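# Tie off lantern cord, then remove box beneath it

## Task

Fasten the lantern's cord so it stays fixed after the grippers release it, then pull the box out from underneath. The lantern must end up still suspended from the peg, no lower than its starting height. Failure occurs if the fragile lantern ever drops freely or sinks noticeably below where it began.

## Robot and tools

Robot: two arms, left_arm and right_arm, each with a two-finger gripper. Scene frame: origin at table-top height, halfway between the nominal arm bases; +x points out over the table, +z up, and left_arm sits on the +y side. Image left/right do not match these names. Calibrated bases in the scene frame: left_arm at (-0.020, +0.312, 0) m, quat_wxyz (+1.000, 0, 0, +0.023); right_arm at (+0.020, -0.363, 0) m, quat_wxyz (+1.000, 0, 0, +0.018). A two-camera stand is fixed behind the arms.

Frames: every hand pose, velocity, target and wrist-camera pose is given in that arm's own base frame. Fixed cameras and the table use the scene frame. The fingers point along the gripper's +z and close along its y axis. end_effector_position is the spot between the pads, roughly 1 cm short of the tips. Reported poses may be off by a few cm, more when reaching far.

execute_actions(actions, cameras): actions is a list of actions. Each action is up to 15 rows, one per 1/30 s step; if shorter, its final row repeats to fill 15 steps. Every row is one flat list of 14 numbers in [-1, 1] covering both arms: left_arm dx, dy, dz, rx, ry, rz, opening, then right_arm in the same order. dx..rz are offsets, not poses: measured from that arm's Hand target at the moment the action begins, along its own base axes, and every row refers back to that same start, not to the row before. The rotation turns about the Hand target's position; rx, ry, rz form one rotation vector. Scale: 1.0 equals 0.6 m or 180 degrees. Because each new action starts from the current Hand target, repeating an offset moves further. opening is absolute: +1 fully open (0.094 m), -1 closed. To re-command an arm without moving it, send six zeros for its pose; always resend each gripper's wanted opening, since 0 is itself a command (half open). cameras: list of names, ["all"], [] for none; omitted gives images only for an empty actions list. An empty actions list also reports the full state.

move(target, speed, blend, opening_speed, grip_force, blocking, cameras): target is one 14-number row (same layout and scale as above) or a list of up to 15 such rows; every row is an offset from the Hand targets at the call's start, not from the previous row. Straight paths, all arms finishing together, at least 0.5 s, capped at 10 s total. speed: m/s, 0.002 to 2.9 (default 0.25), one value or one per target; rotation capped at twice that in rad/s. blend: corner rounding in m per target; 0 means stop at each. opening_speed: change rate of commanded opening per second on the -1..+1 scale, at least 0.2; use it to close gently. grip_force: newtons per pad, 10 to 50, one value or one per arm; it persists; lower forces close slowly. blocking=false returns after about 0.5 s while the move continues. Paths ignore obstacles and the other arm. The result adds a move: line giving the ending (done, off_target, moving, held, fault) and which limits applied (paced = commanded pose clipped; held = steps withheld). done means at rest within 10 mm and 2 degrees; neither done nor off_target tells you about contact.

wait(seconds 0 to 10): lets time pass holding commands; a running move continues. stop(): brakes a running move, needing some distance. zoom_image(camera, region): camera is cam_high, cam_low, cam_left_wrist or cam_right_wrist; region [x0, y0, x1, y1] in pixels of that camera's latest image, origin top-left, at most 504 by 504. finished_scene(scene): ends the current scene irreversibly; scene is its number (1 to 2). The goal must hold with the robot idle.

Results: end_effector_position (m) and end_effector_quat_wxyz in the arm's base frame; Hand target (the last commanded pose after clipping, the base for the next offsets); Tool commands; grip_measured (opening on the -1..+1 scale, may read up to ~2.5 mm wide when empty); grip_effort_nm (motor effort, negative closing, not a pad force, n/a where unmeasured); Joint positions (last entry is gripper opening in m); Joint velocities, marked within noise when idle; Joint torques (include the arm's weight, first three wrap at ±28 N m); Motor temperatures; step readings of end_effector_position for action calls. Joint ranges (rad): waist -2.618..3.054, shoulder 0..3.142, elbow 0..3.142 (straight 2.901), wrist pitch -1.571..1.571, wrist yaw -1.571..1.571, wrist roll -2.094..2.094.

Behaviour: each step, orientation is clipped to 40 degrees from the measured one. Grippers often stop a few cm short of the target; waiting will not fix it, so send another command or the missing offset. An arm blocked by something keeps pushing until commanded back past its gripper. Faster motion means harder impacts. Avoid paths near an arm's own base. Grippers and wrist cameras can collide without any check stopping them; any moderate hit between arms can fail the job, as can squeezing the other arm's fingers. Near-straight arms overshoot and stray more.

Cameras: cam_high, cam_low, cam_left_wrist, cam_right_wrist, each 896x504; approximate calibrations are supplied, fixed cameras accurate to about a centimetre near image centre.

Avoid: letting the lantern drop or sag below its start height; releasing anything while it moves; anything leaving the table; hard contact with fixed or heavy items; strain on camera cables; prolonged loads or stretched poses that heat motors (MOTOR HOT at 75 °C, fold-away fault at 90 °C). Loose objects may occasionally get nudged.

Each tool is called after "Request:" in YAML: its name, and indented under it one key for each argument.

## Session

Request:
execute_actions:
  actions: []

Scene clock: 0.00 s.
left_arm: end_effector_position=(+0.4080, -0.0140, +0.1041) grip_measured=+1.000 grip_effort_nm=n/a end_effector_quat_wxyz=(+0.597, +0.042, +0.801, +0.006) | right_arm: end_effector_position=(+0.3998, -0.0145, +0.0962) grip_measured=+1.000 grip_effort_nm=n/a end_effector_quat_wxyz=(+0.592, +0.065, +0.796, -0.105)
Joint positions: left_arm=[-0.032 1.583 0.384 0.906 0.01 0.065 0.094] | right_arm=[0.123 1.629 0.367 0.961 0.365 0.016 0.094]
Joint velocities: within noise
Joint torques (N m): no reading
Motor temperatures (°C): left_arm=[23 26 26 27 25 26 26] | right_arm=[26 27 29 27 24 25 22]
Heat: left arm: 27 °C; right arm: 29 °C.
Hand target: left_arm +0.4077, -0.0140, +0.1027; +0.593, +0.042, +0.804, +0.005 | right_arm +0.4005, -0.0146, +0.0978; +0.593, +0.066, +0.796, -0.106
Tool commands: left_gripper/opening=+1.0 right_gripper/opening=+1.0
camera_calibration:
cam_left_wrist: T_world_to_cam=[[-0.0633074, -0.997052, -0.0433417, 0.0159272], [-0.638502, 0.0738423, -0.766069, 0.382667], [0.767012, -0.0208241, -0.641295, -0.158661], [0, 0, 0, 1]] pos_world=[0.367037, -0.0156807, 0.192091]
cam_right_wrist: T_world_to_cam=[[-0.212056, -0.971972, 0.101504, 0.0621547], [-0.654396, 0.0640892, -0.753431, 0.375054], [0.725808, -0.226194, -0.649645, -0.14095], [0, 0, 0, 1]] pos_world=[0.360917, 0.00449372, 0.184701]

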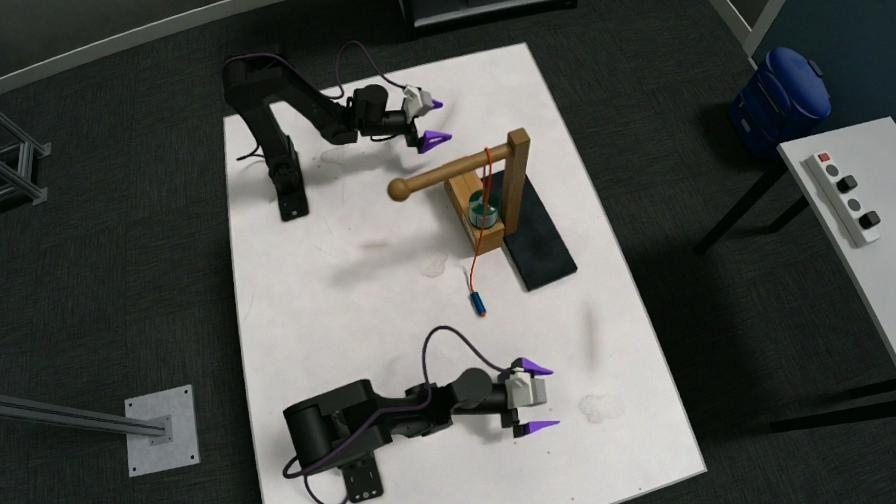

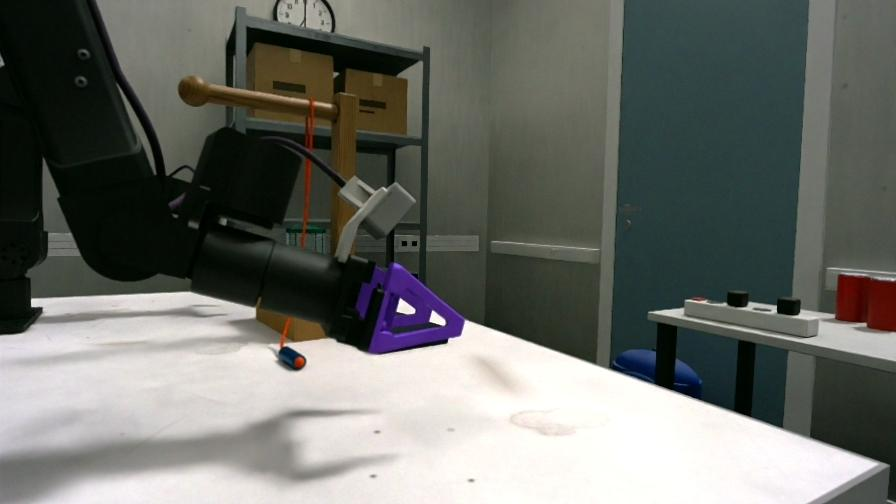

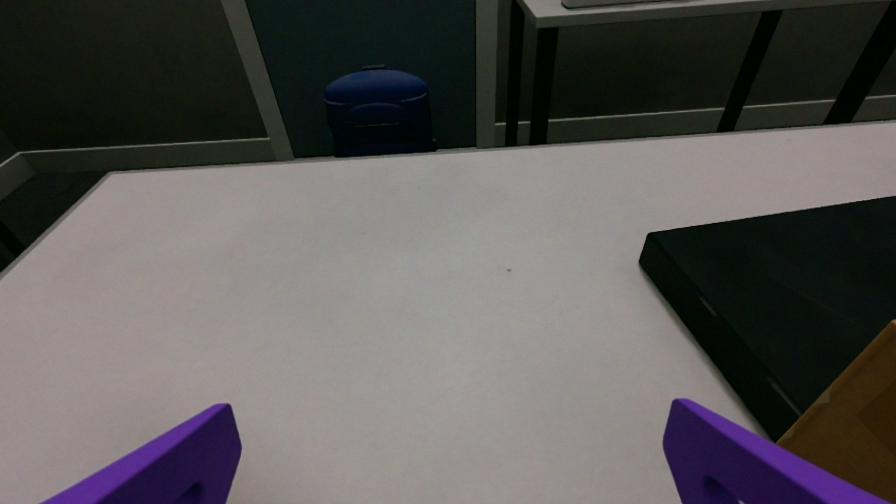

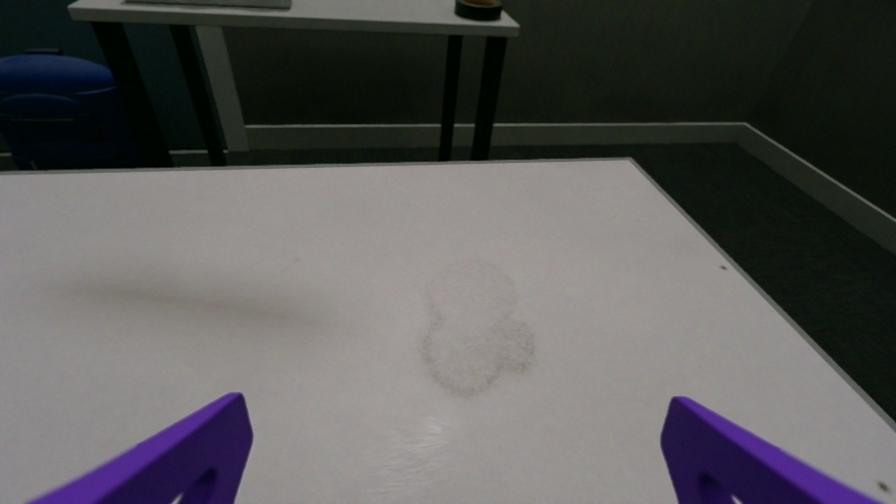

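Request:
move:
  target: [-0.313,0.29,0.229,0,0,-0.25,0.3,-0.1,0.26,0.153,-0.263,0.378,0.466,0.2]
  speed: 0.25
  cameras: ["all"]

Scene clock: 13.70 s.
left_arm: end_effector_position=(+0.2216, +0.1602, +0.2306) grip_measured=+0.302 grip_effort_nm=-0.06 end_effector_quat_wxyz=(+0.532, +0.259, +0.803, -0.071) | right_arm: end_effector_position=(+0.3389, +0.1402, +0.1891) grip_measured=+0.201 grip_effort_nm=-0.05 end_effector_quat_wxyz=(-0.031, +0.703, -0.711, +0.011)
Joint positions: left_arm=[1.255 1.529 1.258 -1.569 1.115 2.048 0.061] | right_arm=[0.388 1.914 1.963 -1.555 -0.004 -1.172 0.056]
Joint torques (N m): left_arm=[0.39 -8.9 6.37 -0.29 0.5 0.03] | right_arm=[0.28 -7.57 7.82 0.4 0.03 -0.1]
Heat: left arm: 30 °C; right arm: 30 °C.
Hand target: left_arm +0.2199, +0.1600, +0.2401; +0.550, +0.346, +0.727, -0.222 | right_arm +0.3404, +0.1415, +0.1896; +0.001, +0.707, -0.707, +0.000
Off the commanded pose: left_arm 0.010 m, 22 deg | right_arm 0.002 m, 4 deg.
joint sent to its limit (left arm) — joint 4 (wrist pitch), lower limit. The joint targets are off in orientation, not in position.
joint sent to its limit (right arm) — joint 4 (wrist pitch), lower limit. The joint targets are off in orientation, not in position.
move: off_target (left_arm, right_arm)
camera_calibration:
cam_left_wrist: T_world_to_cam=[[-0.493043, -0.857714, -0.145724, 0.279876], [-0.602563, 0.457477, -0.653936, 0.252386], [0.627555, -0.234611, -0.742383, 0.157529], [0, 0, 0, 1]] pos_world=[0.191211, 0.16155, 0.322776]
cam_right_wrist: T_world_to_cam=[[0.998935, 0.00334652, 0.0460223, -0.346557], [-0.0148487, -0.921005, 0.389269, 0.100618], [0.0436894, -0.389537, -0.919974, 0.303841], [0, 0, 0, 1]] pos_world=[0.334407, 0.212187, 0.256308]

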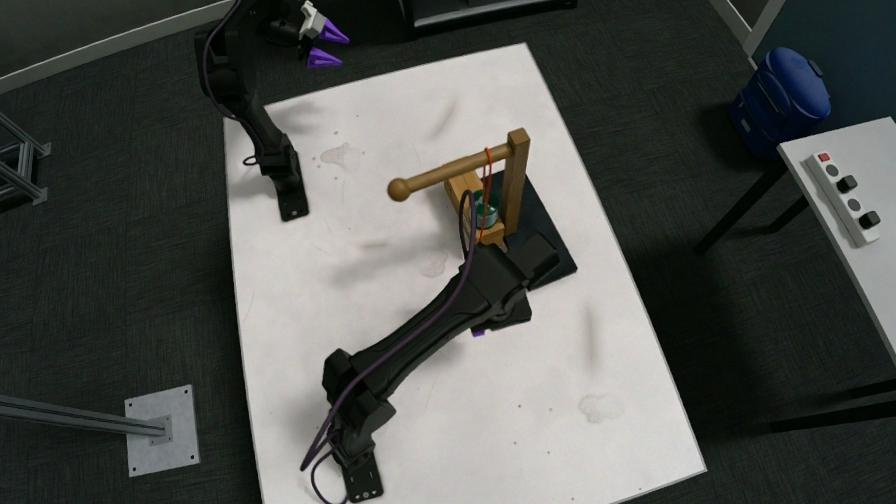

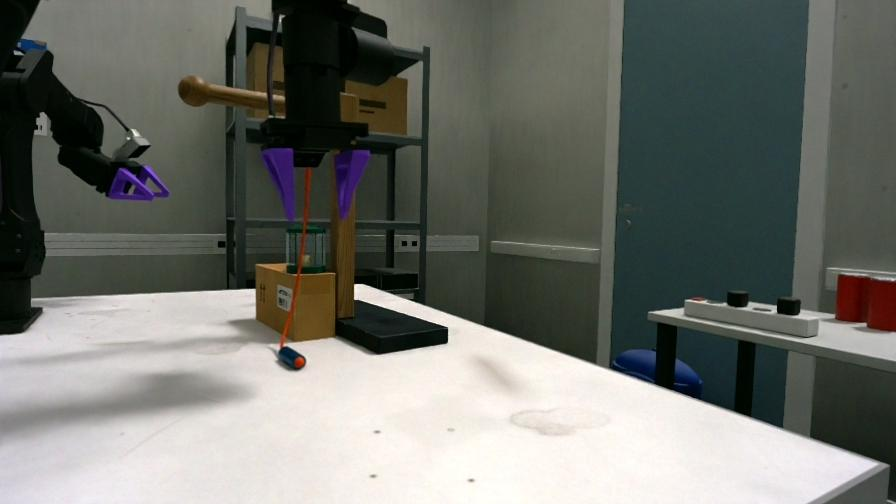

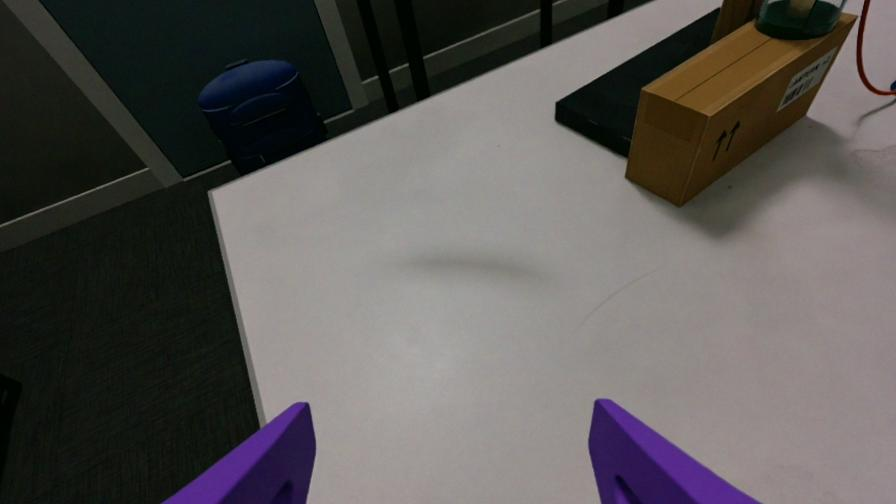

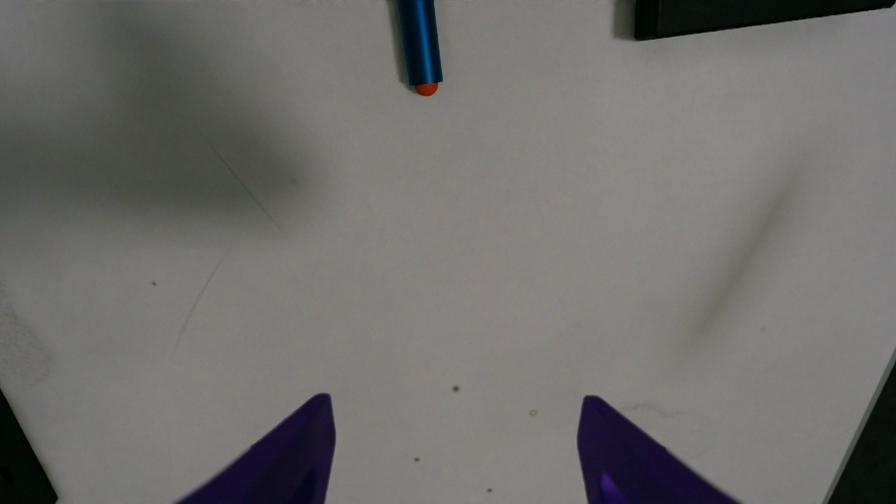

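Request:
execute_actions:
  actions: []

Scene clock: 19.77 s.
left_arm: end_effector_position=(+0.2216, +0.1602, +0.2306) grip_measured=+0.302 grip_effort_nm=-0.06 end_effector_quat_wxyz=(+0.532, +0.259, +0.803, -0.071) | right_arm: end_effector_position=(+0.3389, +0.1401, +0.1891) grip_measured=+0.201 grip_effort_nm=-0.04 end_effector_quat_wxyz=(-0.031, +0.703, -0.711, +0.011)
Joint positions: left_arm=[1.255 1.529 1.258 -1.569 1.115 2.048 0.061] | right_arm=[0.388 1.914 1.963 -1.555 -0.003 -1.172 0.056]
Joint velocities: within noise
Joint torques (N m): left_arm=[0.38 -8.87 6.38 -0.29 0.5 0.03] | right_arm=[0.27 -7.57 7.83 0.42 0.02 -0.09]
Motor temperatures (°C): left_arm=[23 27 27 29 25 26 26] | right_arm=[26 28 30 28 24 25 22]
Heat: left arm: 29 °C; right arm: 30 °C.
Hand target: left_arm +0.2199, +0.1600, +0.2401; +0.550, +0.346, +0.727, -0.222 | right_arm +0.3405, +0.1414, +0.1896; +0.001, +0.707, -0.707, +0.000
Tool commands: left_gripper/opening=+0.3 right_gripper/opening=+0.2
Off the commanded pose: left_arm 0.010 m, 22 deg | right_arm 0.002 m, 4 deg.
camera_calibration:
cam_left_wrist: T_world_to_cam=[[-0.49318, -0.857636, -0.145719, 0.279888], [-0.602772, 0.457674, -0.653605, 0.252287], [0.627247, -0.23451, -0.742675, 0.157666], [0, 0, 0, 1]] pos_world=[0.191211, 0.16155, 0.322776]
cam_right_wrist: T_world_to_cam=[[0.998945, 0.00369494, 0.0457734, -0.346471], [-0.0144508, -0.920828, 0.3897, 0.100336], [0.0435894, -0.389951, -0.919804, 0.303923], [0, 0, 0, 1]] pos_world=[0.334307, 0.212187, 0.256308]

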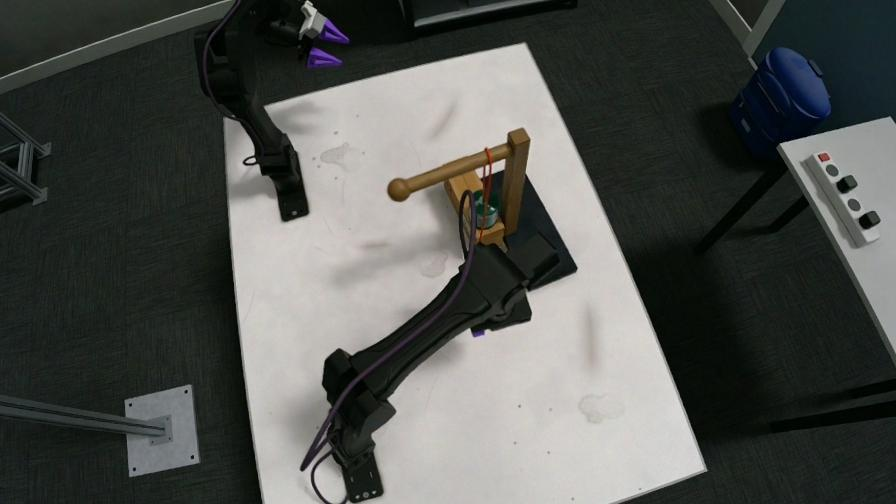

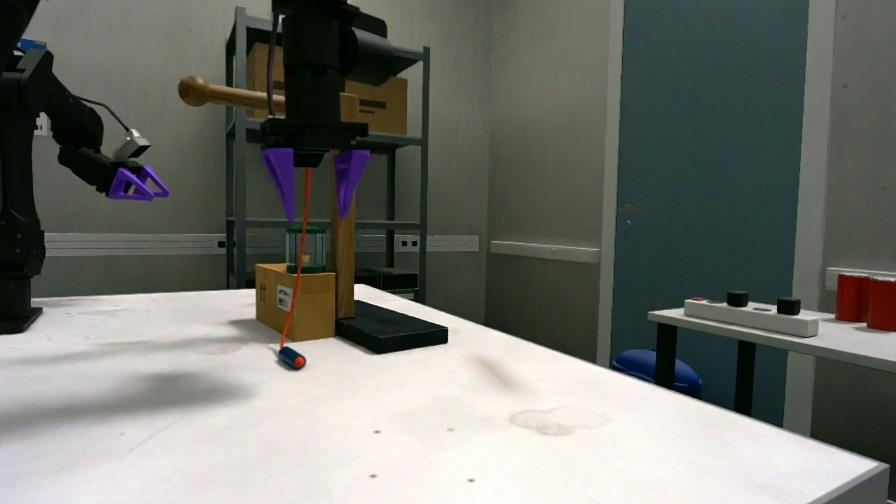

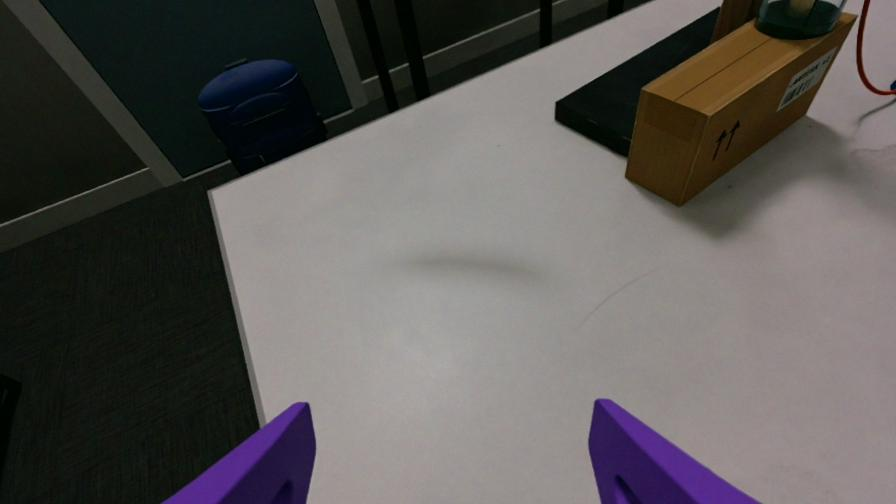

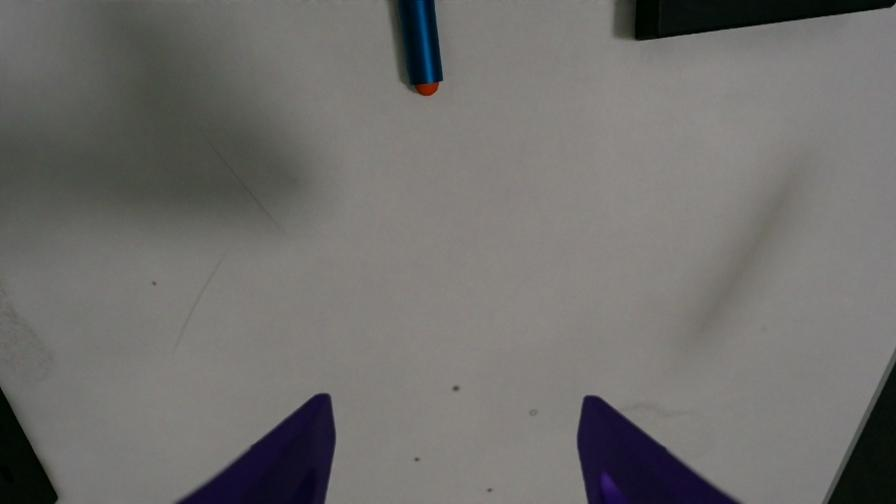

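Request:
move:
  target:
    - [0,0,0,0,0,0,0.3,-0.011,0.1377,0,0,0,0.039,0.2]
    - [0,0,0,0,0,0,0.3,-0.011,0.1377,-0.15,0,0,0.039,0.2]
  cameras: ["all"]

Scene clock: 24.50 s.
left_arm: end_effector_position=(+0.2216, +0.1602, +0.2306) grip_measured=+0.302 grip_effort_nm=-0.06 end_effector_quat_wxyz=(+0.532, +0.259, +0.803, -0.071) | right_arm: end_effector_position=(+0.3323, +0.2245, +0.1043) grip_measured=+0.201 grip_effort_nm=-0.04 end_effector_quat_wxyz=(-0.001, +0.753, -0.658, +0.003)
Joint positions: left_arm=[1.255 1.529 1.258 -1.569 1.115 2.048 0.061] | right_arm=[0.594 2.079 1.861 -1.35 0.005 -1.111 0.056]
Joint torques (N m): left_arm=[0.36 -8.9 6.37 -0.28 0.5 0.03] | right_arm=[-0.39 -9.76 5.71 0.53 -0.06 0.09]
Heat: left arm: 29 °C; right arm: 30 °C.
Hand target: left_arm +0.2199, +0.1600, +0.2402; +0.550, +0.346, +0.727, -0.222 | right_arm +0.3339, +0.2240, +0.0996; +0.001, +0.749, -0.662, +0.000
Off the commanded pose: left_arm 0.010 m, 22 deg | right_arm 0.005 m, 1 deg.
joint sent to its limit (left arm) — joint 4 (wrist pitch), lower limit. The joint targets are off in orientation, not in position.
move: off_target (left_arm)
camera_calibration:
cam_left_wrist: T_world_to_cam=[[-0.49318, -0.857636, -0.145719, 0.279888], [-0.602772, 0.457674, -0.653605, 0.252287], [0.627247, -0.23451, -0.742675, 0.157666], [0, 0, 0, 1]] pos_world=[0.191211, 0.16155, 0.322776]
cam_right_wrist: T_world_to_cam=[[0.98889, 0.148396, -0.00865563, -0.359854], [0.138391, -0.897834, 0.418021, 0.152052], [0.0542612, -0.414574, -0.908396, 0.259866], [0, 0, 0, 1]] pos_world=[0.320713, 0.297653, 0.169386]

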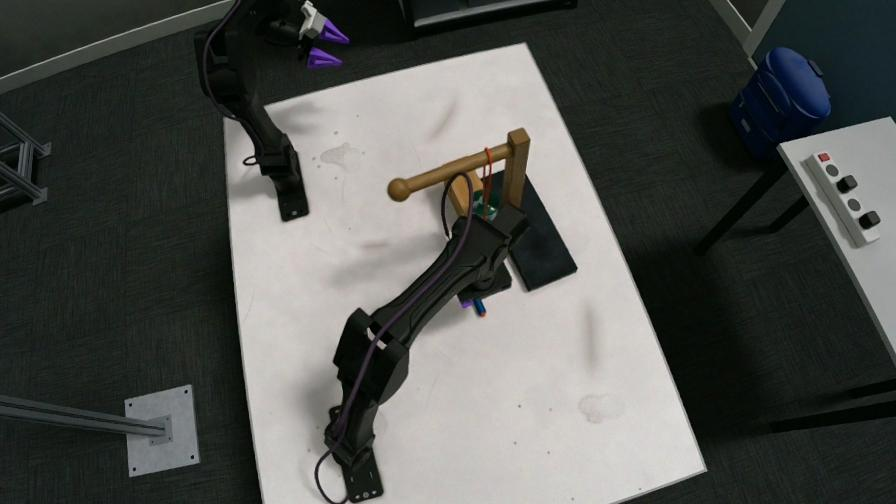

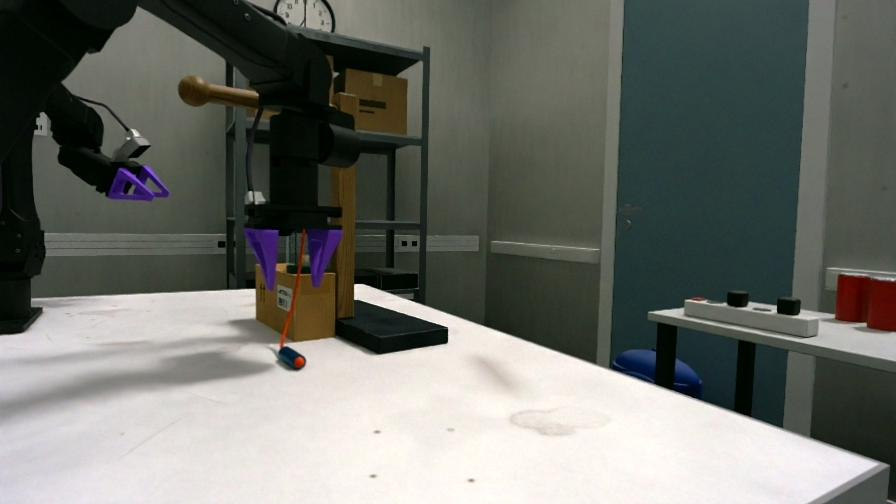

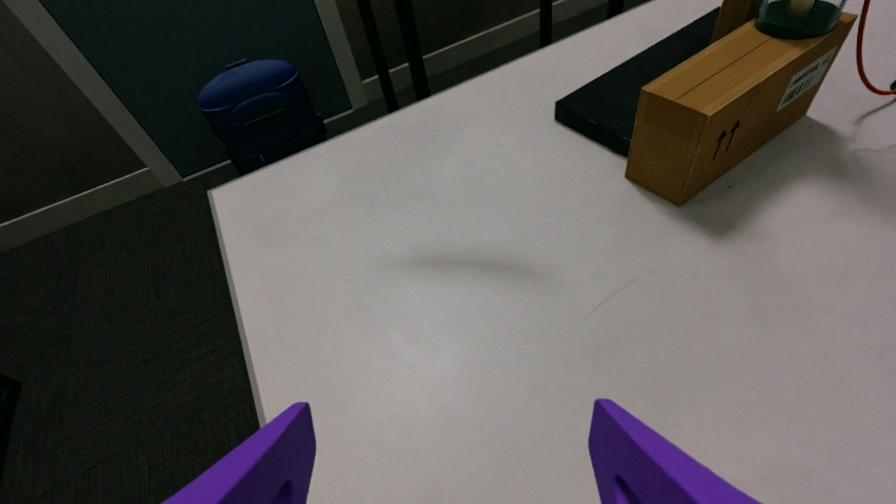

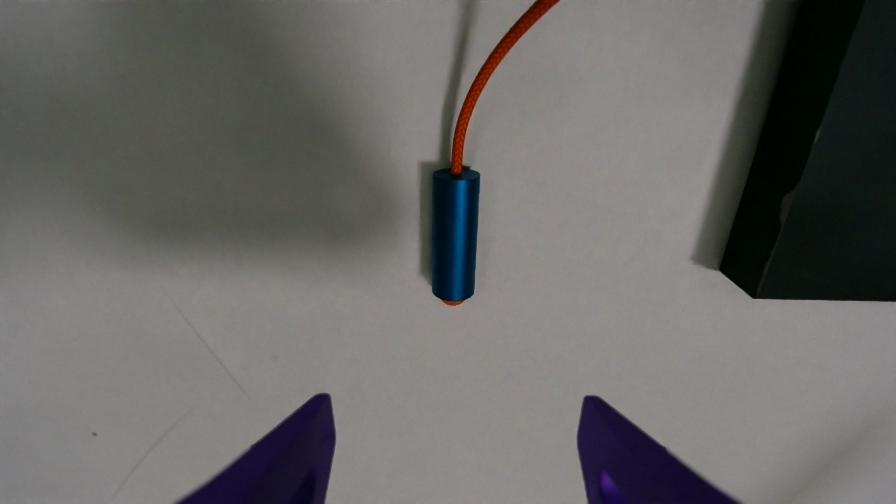

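Request:
move:
  target:
    - [0,0,0,0,0,0,0.3,0.001,0.003,-0.13,0,0,0,0.2]
    - [0,0,0,0,0,0,0.3,0.001,0.003,-0.152,0,0,0,0.2]
    - [0,0,0,0,0,0,0.3,0.001,0.003,-0.152,0,0,0,-0.8]
  speed: [0.2,0.06,0.06]
  opening_speed: 0.6
  cameras: ["cam_right_wrist","cam_low"]

Scene clock: 29.23 s.
left_arm: end_effector_position=(+0.2216, +0.1602, +0.2306) grip_measured=+0.302 grip_effort_nm=-0.06 end_effector_quat_wxyz=(+0.532, +0.259, +0.803, -0.071) | right_arm: end_effector_position=(+0.3378, +0.2282, +0.0208) grip_measured=-0.717 grip_effort_nm=-0.95 end_effector_quat_wxyz=(-0.012, +0.752, -0.659, +0.006)
Joint positions: left_arm=[1.255 1.529 1.258 -1.569 1.115 2.048 0.061] | right_arm=[0.594 2.128 1.6 -1.018 0.005 -1.108 0.013]
Joint torques (N m): left_arm=[0.36 -8.84 6.38 -0.28 0.5 0.03] | right_arm=[-0.14 -8.96 5 0.56 -0.06 0.09]
Heat: left arm: 28 °C; right arm: 30 °C.
Hand target: left_arm +0.2199, +0.1600, +0.2402; +0.550, +0.346, +0.727, -0.222 | right_arm +0.3345, +0.2258, +0.0083; +0.001, +0.749, -0.662, +0.000
Off the commanded pose: left_arm 0.010 m, 22 deg | right_arm 0.013 m, 2 deg.
joint sent to its limit (left arm) — joint 4 (wrist pitch), lower limit. The joint targets are off in orientation, not in position.
move: off_target (left_arm, right_arm); target 3's new opening was sent with right_arm's hand 0.013 m and 2 deg from that target
camera_calibration:
cam_right_wrist: T_world_to_cam=[[0.989303, 0.14535, 0.012371, -0.366471], [0.127655, -0.903658, 0.408787, 0.194673], [0.0705964, -0.402835, -0.912546, 0.177131], [0, 0, 0, 1]] pos_world=[0.325195, 0.300539, 0.0865941]
Images, in order (width x height): cam_low 896x504, cam_right_wrist 896x504.

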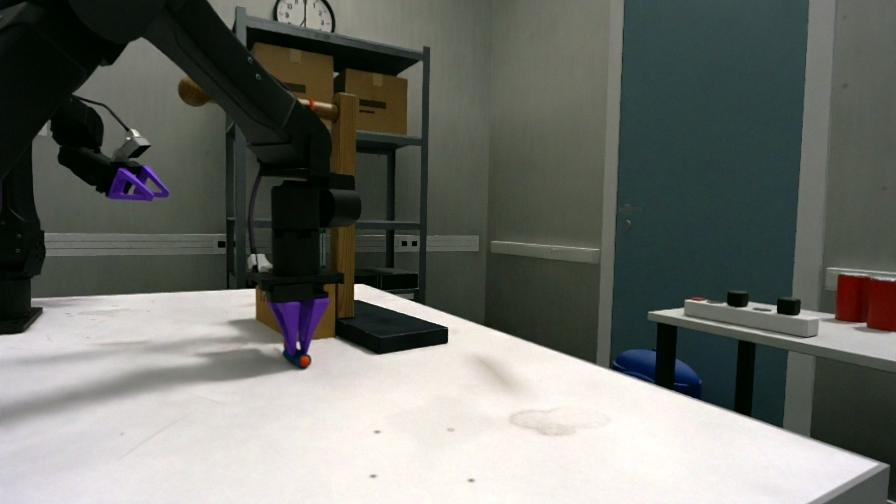

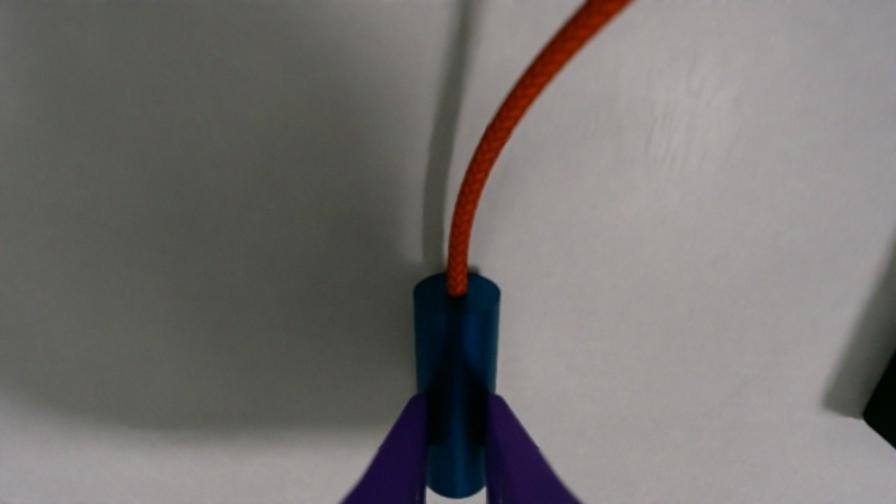

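Request:
move:
  target:
    - [0,0,0,0,0,0,0.3,-0.003,0,-0.016,0,0,0,-0.4]
    - [0,0,0,0,0,0,0.3,-0.003,0,-0.016,0,0,0,-1]
  speed: [0.05,0.06]
  opening_speed: 0.6
  cameras: ["cam_right_wrist"]

Request:
move:
  target: [0,0,0,0,0,0,0.3,-0.01,0,0.2,0,0,0,-1]
  speed: 0.15
  cameras: ["cam_right_wrist","cam_low"]

Scene clock: 33.57 s.
left_arm: end_effector_position=(+0.2216, +0.1602, +0.2306) grip_measured=+0.302 grip_effort_nm=-0.06 end_effector_quat_wxyz=(+0.532, +0.259, +0.803, -0.071) | right_arm: end_effector_position=(+0.3369, +0.2275, +0.0111) grip_measured=-0.613 grip_effort_nm=-1.00 end_effector_quat_wxyz=(-0.012, +0.751, -0.660, +0.006)
Joint positions: left_arm=[1.255 1.529 1.258 -1.569 1.115 2.048 0.061] | right_arm=[0.594 2.135 1.571 -0.982 0.005 -1.106 0.018]
Joint torques (N m): left_arm=[0.36 -8.81 6.35 -0.28 0.5 0.03] | right_arm=[0.06 -8.99 4.98 0.56 -0.07 0.07]
Heat: left arm: 28 °C; right arm: 30 °C.
Hand target: left_arm +0.2199, +0.1600, +0.2402; +0.550, +0.346, +0.727, -0.222 | right_arm +0.3328, +0.2258, -0.0011; +0.001, +0.749, -0.662, +0.000
Off the commanded pose: left_arm 0.010 m, 22 deg | right_arm 0.013 m, 2 deg.
joint sent to its limit (left arm) — joint 4 (wrist pitch), lower limit. The joint targets are off in orientation, not in position.
move: off_target (left_arm, right_arm); target 2's new opening was sent with right_arm's hand 0.013 m and 2 deg from that target
camera_calibration:
cam_right_wrist: T_world_to_cam=[[0.989637, 0.14308, 0.0121225, -0.364866], [0.12565, -0.90375, 0.409203, 0.198795], [0.0695044, -0.403439, -0.912363, 0.168484], [0, 0, 0, 1]] pos_world=[0.324396, 0.299839, 0.0767939]
Images, in order (width x height): cam_right_wrist 896x504.

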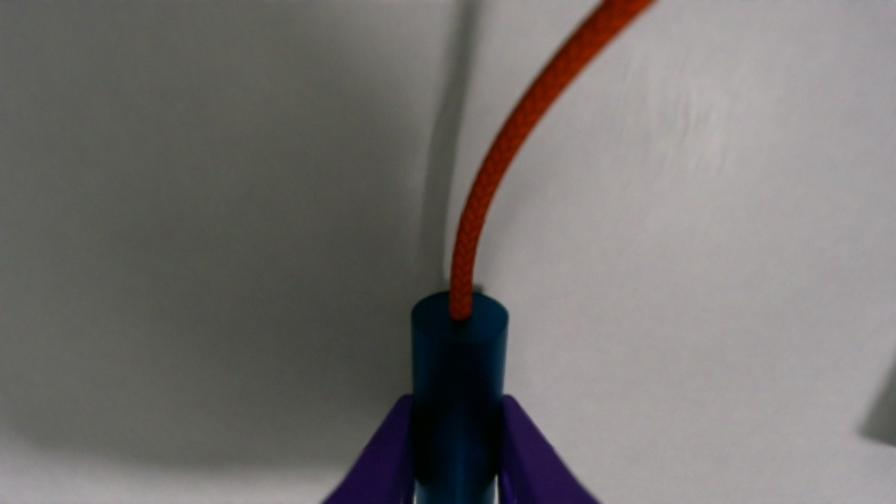

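Scene clock: 35.17 s.
left_arm: end_effector_position=(+0.2216, +0.1602, +0.2306) grip_measured=+0.302 grip_effort_nm=-0.06 end_effector_quat_wxyz=(+0.532, +0.259, +0.803, -0.071) | right_arm: end_effector_position=(+0.3272, +0.2210, +0.1029) grip_measured=-0.613 grip_effort_nm=-1.00 end_effector_quat_wxyz=(+0.018, +0.748, -0.663, -0.002)
Joint positions: left_arm=[1.255 1.529 1.258 -1.569 1.115 2.048 0.061] | right_arm=[0.594 2.094 1.878 -1.391 0.005 -1.097 0.018]
Joint torques (N m): left_arm=[0.34 -8.84 6.34 -0.28 0.49 0.04] | right_arm=[0.66 -12.41 7.76 0.26 -0.06 0.05]
Heat: left arm: 28 °C; right arm: 30 °C.
Hand target: left_arm +0.2199, +0.1600, +0.2402; +0.550, +0.346, +0.727, -0.222 | right_arm +0.3267, +0.2258, +0.1188; +0.001, +0.749, -0.662, +0.000
Off the commanded pose: left_arm 0.010 m, 22 deg | right_arm 0.017 m, 2 deg.
joint sent to its limit (left arm) — joint 4 (wrist pitch), lower limit. The joint targets are off in orientation, not in position.
move: off_target (left_arm, right_arm)
camera_calibration:
cam_right_wrist: T_world_to_cam=[[0.990048, 0.133892, -0.0433345, -0.347843], [0.139379, -0.890326, 0.433466, 0.146585], [0.0194558, -0.435192, -0.900127, 0.272499], [0, 0, 0, 1]] pos_world=[0.318649, 0.295671, 0.16667]
Images, in order (width x height): cam_low 896x504, cam_right_wrist 896x504.

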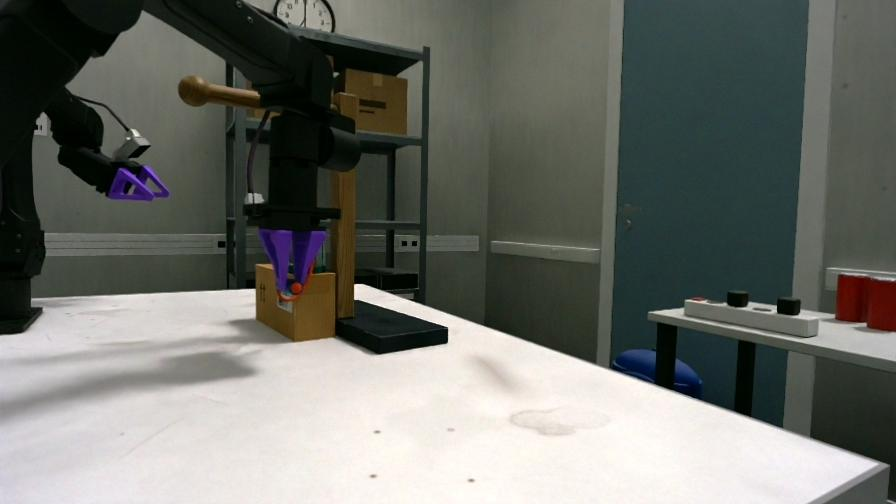

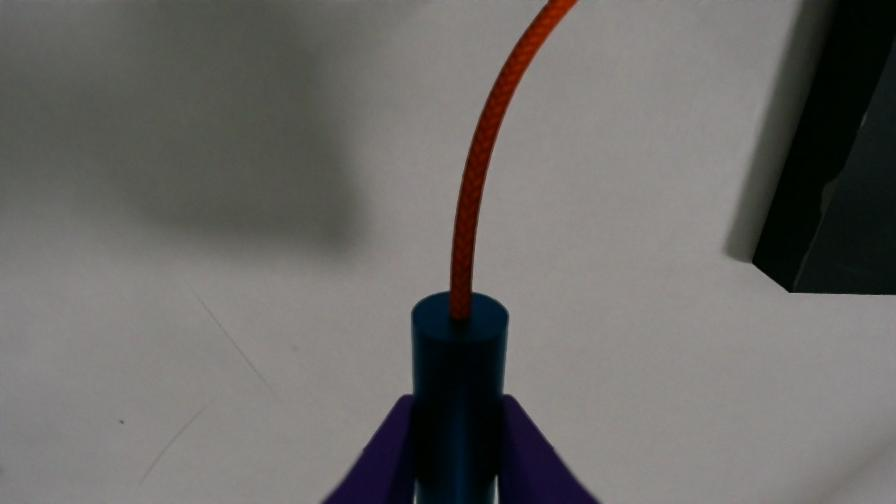

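Request:
move:
  target: [0,0,0,0,0,0,0.3,-0.0445,-0.177,0.169,0.414,-0.366,-0.414,-1]
  speed: 0.2
  cameras: ["all"]

Scene clock: 43.30 s.
left_arm: end_effector_position=(+0.2216, +0.1602, +0.2306) grip_measured=+0.302 grip_effort_nm=-0.06 end_effector_quat_wxyz=(+0.532, +0.259, +0.803, -0.071) | right_arm: end_effector_position=(+0.3018, +0.1199, +0.2246) grip_measured=-0.613 grip_effort_nm=-1.00 end_effector_quat_wxyz=(+0.708, -0.001, +0.706, +0.000)
Joint positions: left_arm=[1.255 1.529 1.258 -1.569 1.115 2.048 0.061] | right_arm=[0.772 0.995 0.275 0.724 0.771 -0.004 0.018]
Joint torques (N m): left_arm=[0.35 -8.88 6.38 -0.29 0.49 0.04] | right_arm=[0.55 -1.32 5.7 1.83 0.08 0.07]
Heat: left arm: 28 °C; right arm: 30 °C.
Hand target: left_arm +0.2199, +0.1600, +0.2402; +0.550, +0.346, +0.727, -0.222 | right_arm +0.3000, +0.1197, +0.2202; +0.707, +0.000, +0.707, +0.001
Off the commanded pose: left_arm 0.010 m, 22 deg | right_arm 0.005 m, 0 deg.
joint sent to its limit (left arm) — joint 4 (wrist pitch), lower limit. The joint targets are off in orientation, not in position.
move: off_target (left_arm)
camera_calibration:
cam_left_wrist: T_world_to_cam=[[-0.49318, -0.857636, -0.145719, 0.279888], [-0.602772, 0.457674, -0.653605, 0.252287], [0.627247, -0.23451, -0.742675, 0.157666], [0, 0, 0, 1]] pos_world=[0.191211, 0.16155, 0.322776]
cam_right_wrist: T_world_to_cam=[[0.0140757, -0.999769, 0.0162273, 0.113145], [-0.412101, -0.0205869, -0.910906, 0.371487], [0.91103, 0.00613433, -0.412295, -0.0929894], [0, 0, 0, 1]] pos_world=[0.236214, 0.121337, 0.298215]

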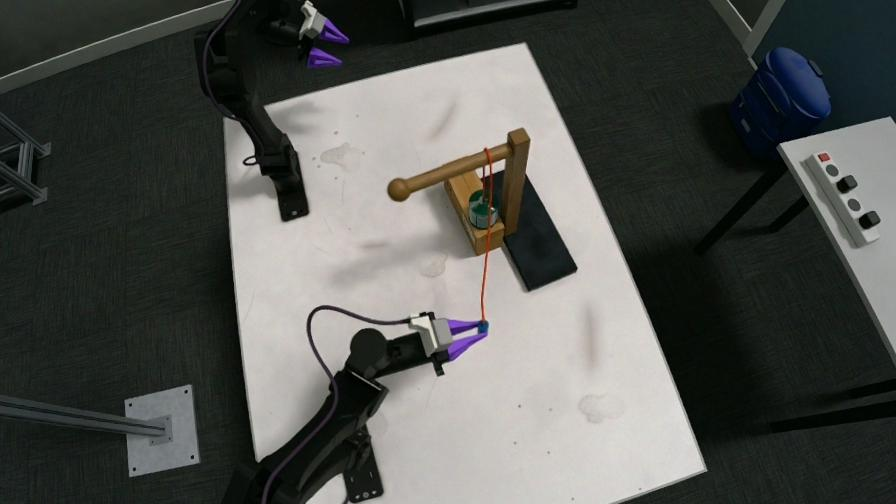

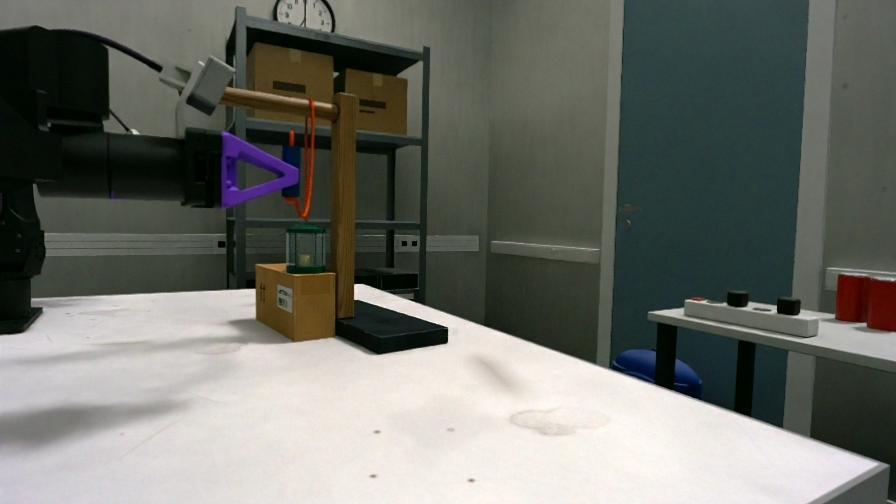

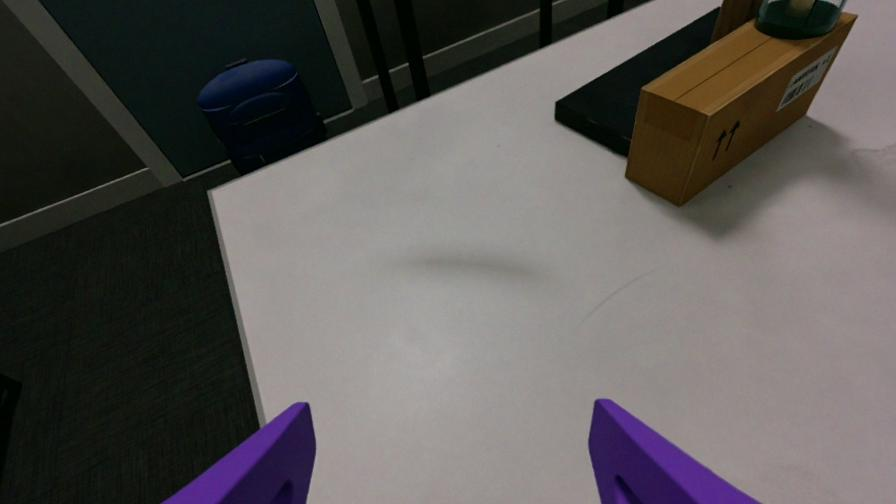

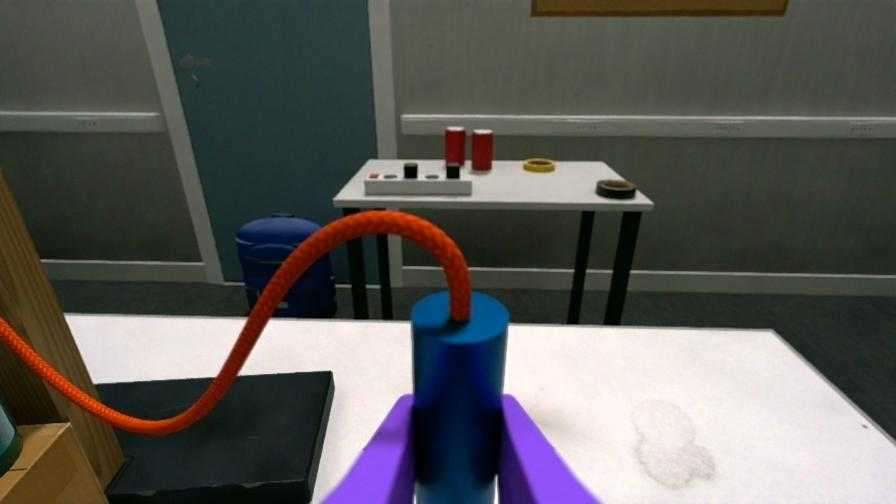

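Request:
move:
  target:
    - [0,0,0,0,0,0,0.3,0,0.1667,-0.058,0,0,0,-1]
    - [0,0,0,0,0,0,0.3,0,0.375,-0.055,0,0,0,-1]
    - [0,0,0,0,0,0,0.3,0,0.585,0.05,0,0,0,-1]
  speed: 0.15
  blend: [0.03,0.03,0]
  cameras: ["all"]

Scene clock: 48.63 s.
left_arm: end_effector_position=(+0.2216, +0.1602, +0.2306) grip_measured=+0.302 grip_effort_nm=-0.06 end_effector_quat_wxyz=(+0.532, +0.259, +0.803, -0.071) | right_arm: end_effector_position=(+0.2998, +0.4655, +0.2544) grip_measured=-0.613 grip_effort_nm=-1.00 end_effector_quat_wxyz=(+0.709, -0.002, +0.705, +0.002)
Joint positions: left_arm=[1.255 1.529 1.258 -1.569 1.115 2.048 0.061] | right_arm=[1.317 2.18 1.603 0.598 1.311 -0.021 0.018]
Joint torques (N m): left_arm=[0.39 -8.81 6.41 -0.28 0.49 0.03] | right_arm=[0.28 -10.11 9.03 1.3 0.09 0.12]
Heat: left arm: 28 °C; right arm: 30 °C.
Hand target: left_arm +0.2199, +0.1600, +0.2402; +0.550, +0.346, +0.727, -0.222 | right_arm +0.2999, +0.4707, +0.2503; +0.707, +0.001, +0.707, +0.001
Off the commanded pose: left_arm 0.010 m, 22 deg | right_arm 0.007 m, 0 deg.
joint sent to its limit (left arm) — joint 4 (wrist pitch), lower limit. The joint targets are off in orientation, not in position.
move: off_target (left_arm)
camera_calibration:
cam_left_wrist: T_world_to_cam=[[-0.49318, -0.857636, -0.145719, 0.279888], [-0.602772, 0.457674, -0.653605, 0.252287], [0.627247, -0.23451, -0.742675, 0.157666], [0, 0, 0, 1]] pos_world=[0.191211, 0.16155, 0.322776]
cam_right_wrist: T_world_to_cam=[[0.0189877, -0.999699, 0.0155484, 0.456951], [-0.409987, -0.0219688, -0.911827, 0.405102], [0.911894, 0.0109388, -0.410281, -0.0840055], [0, 0, 0, 1]] pos_world=[0.234014, 0.466632, 0.327813]

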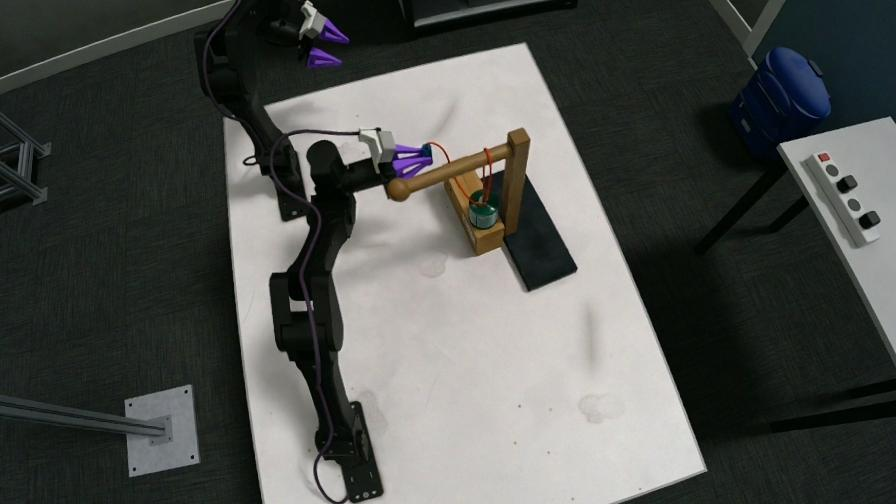

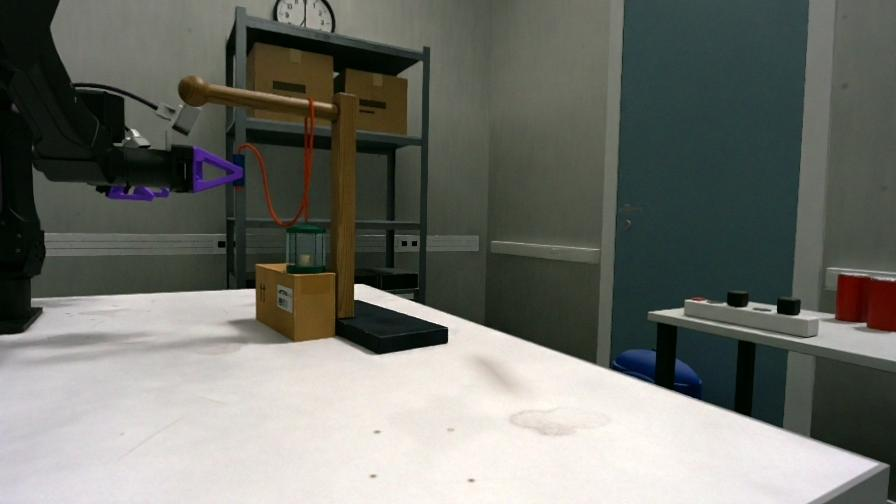

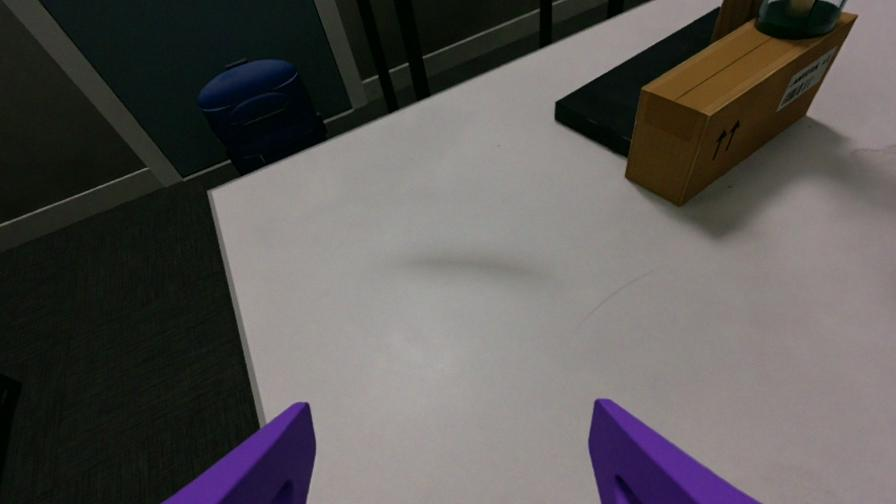

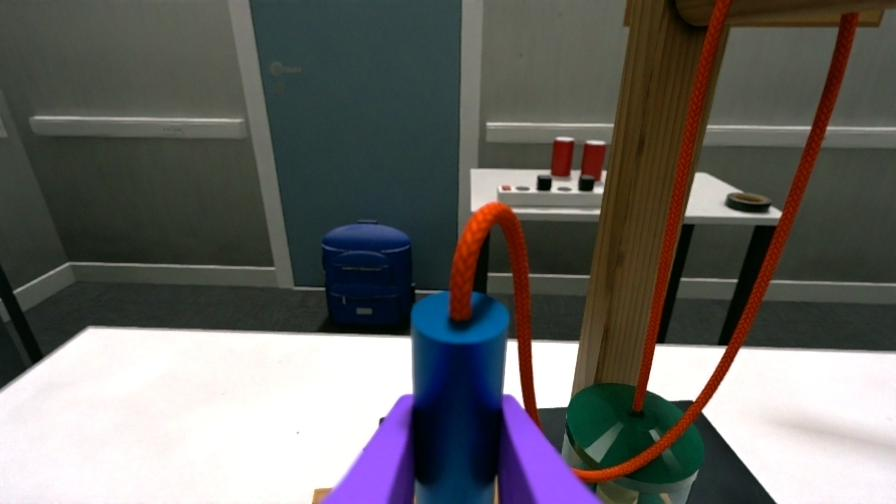

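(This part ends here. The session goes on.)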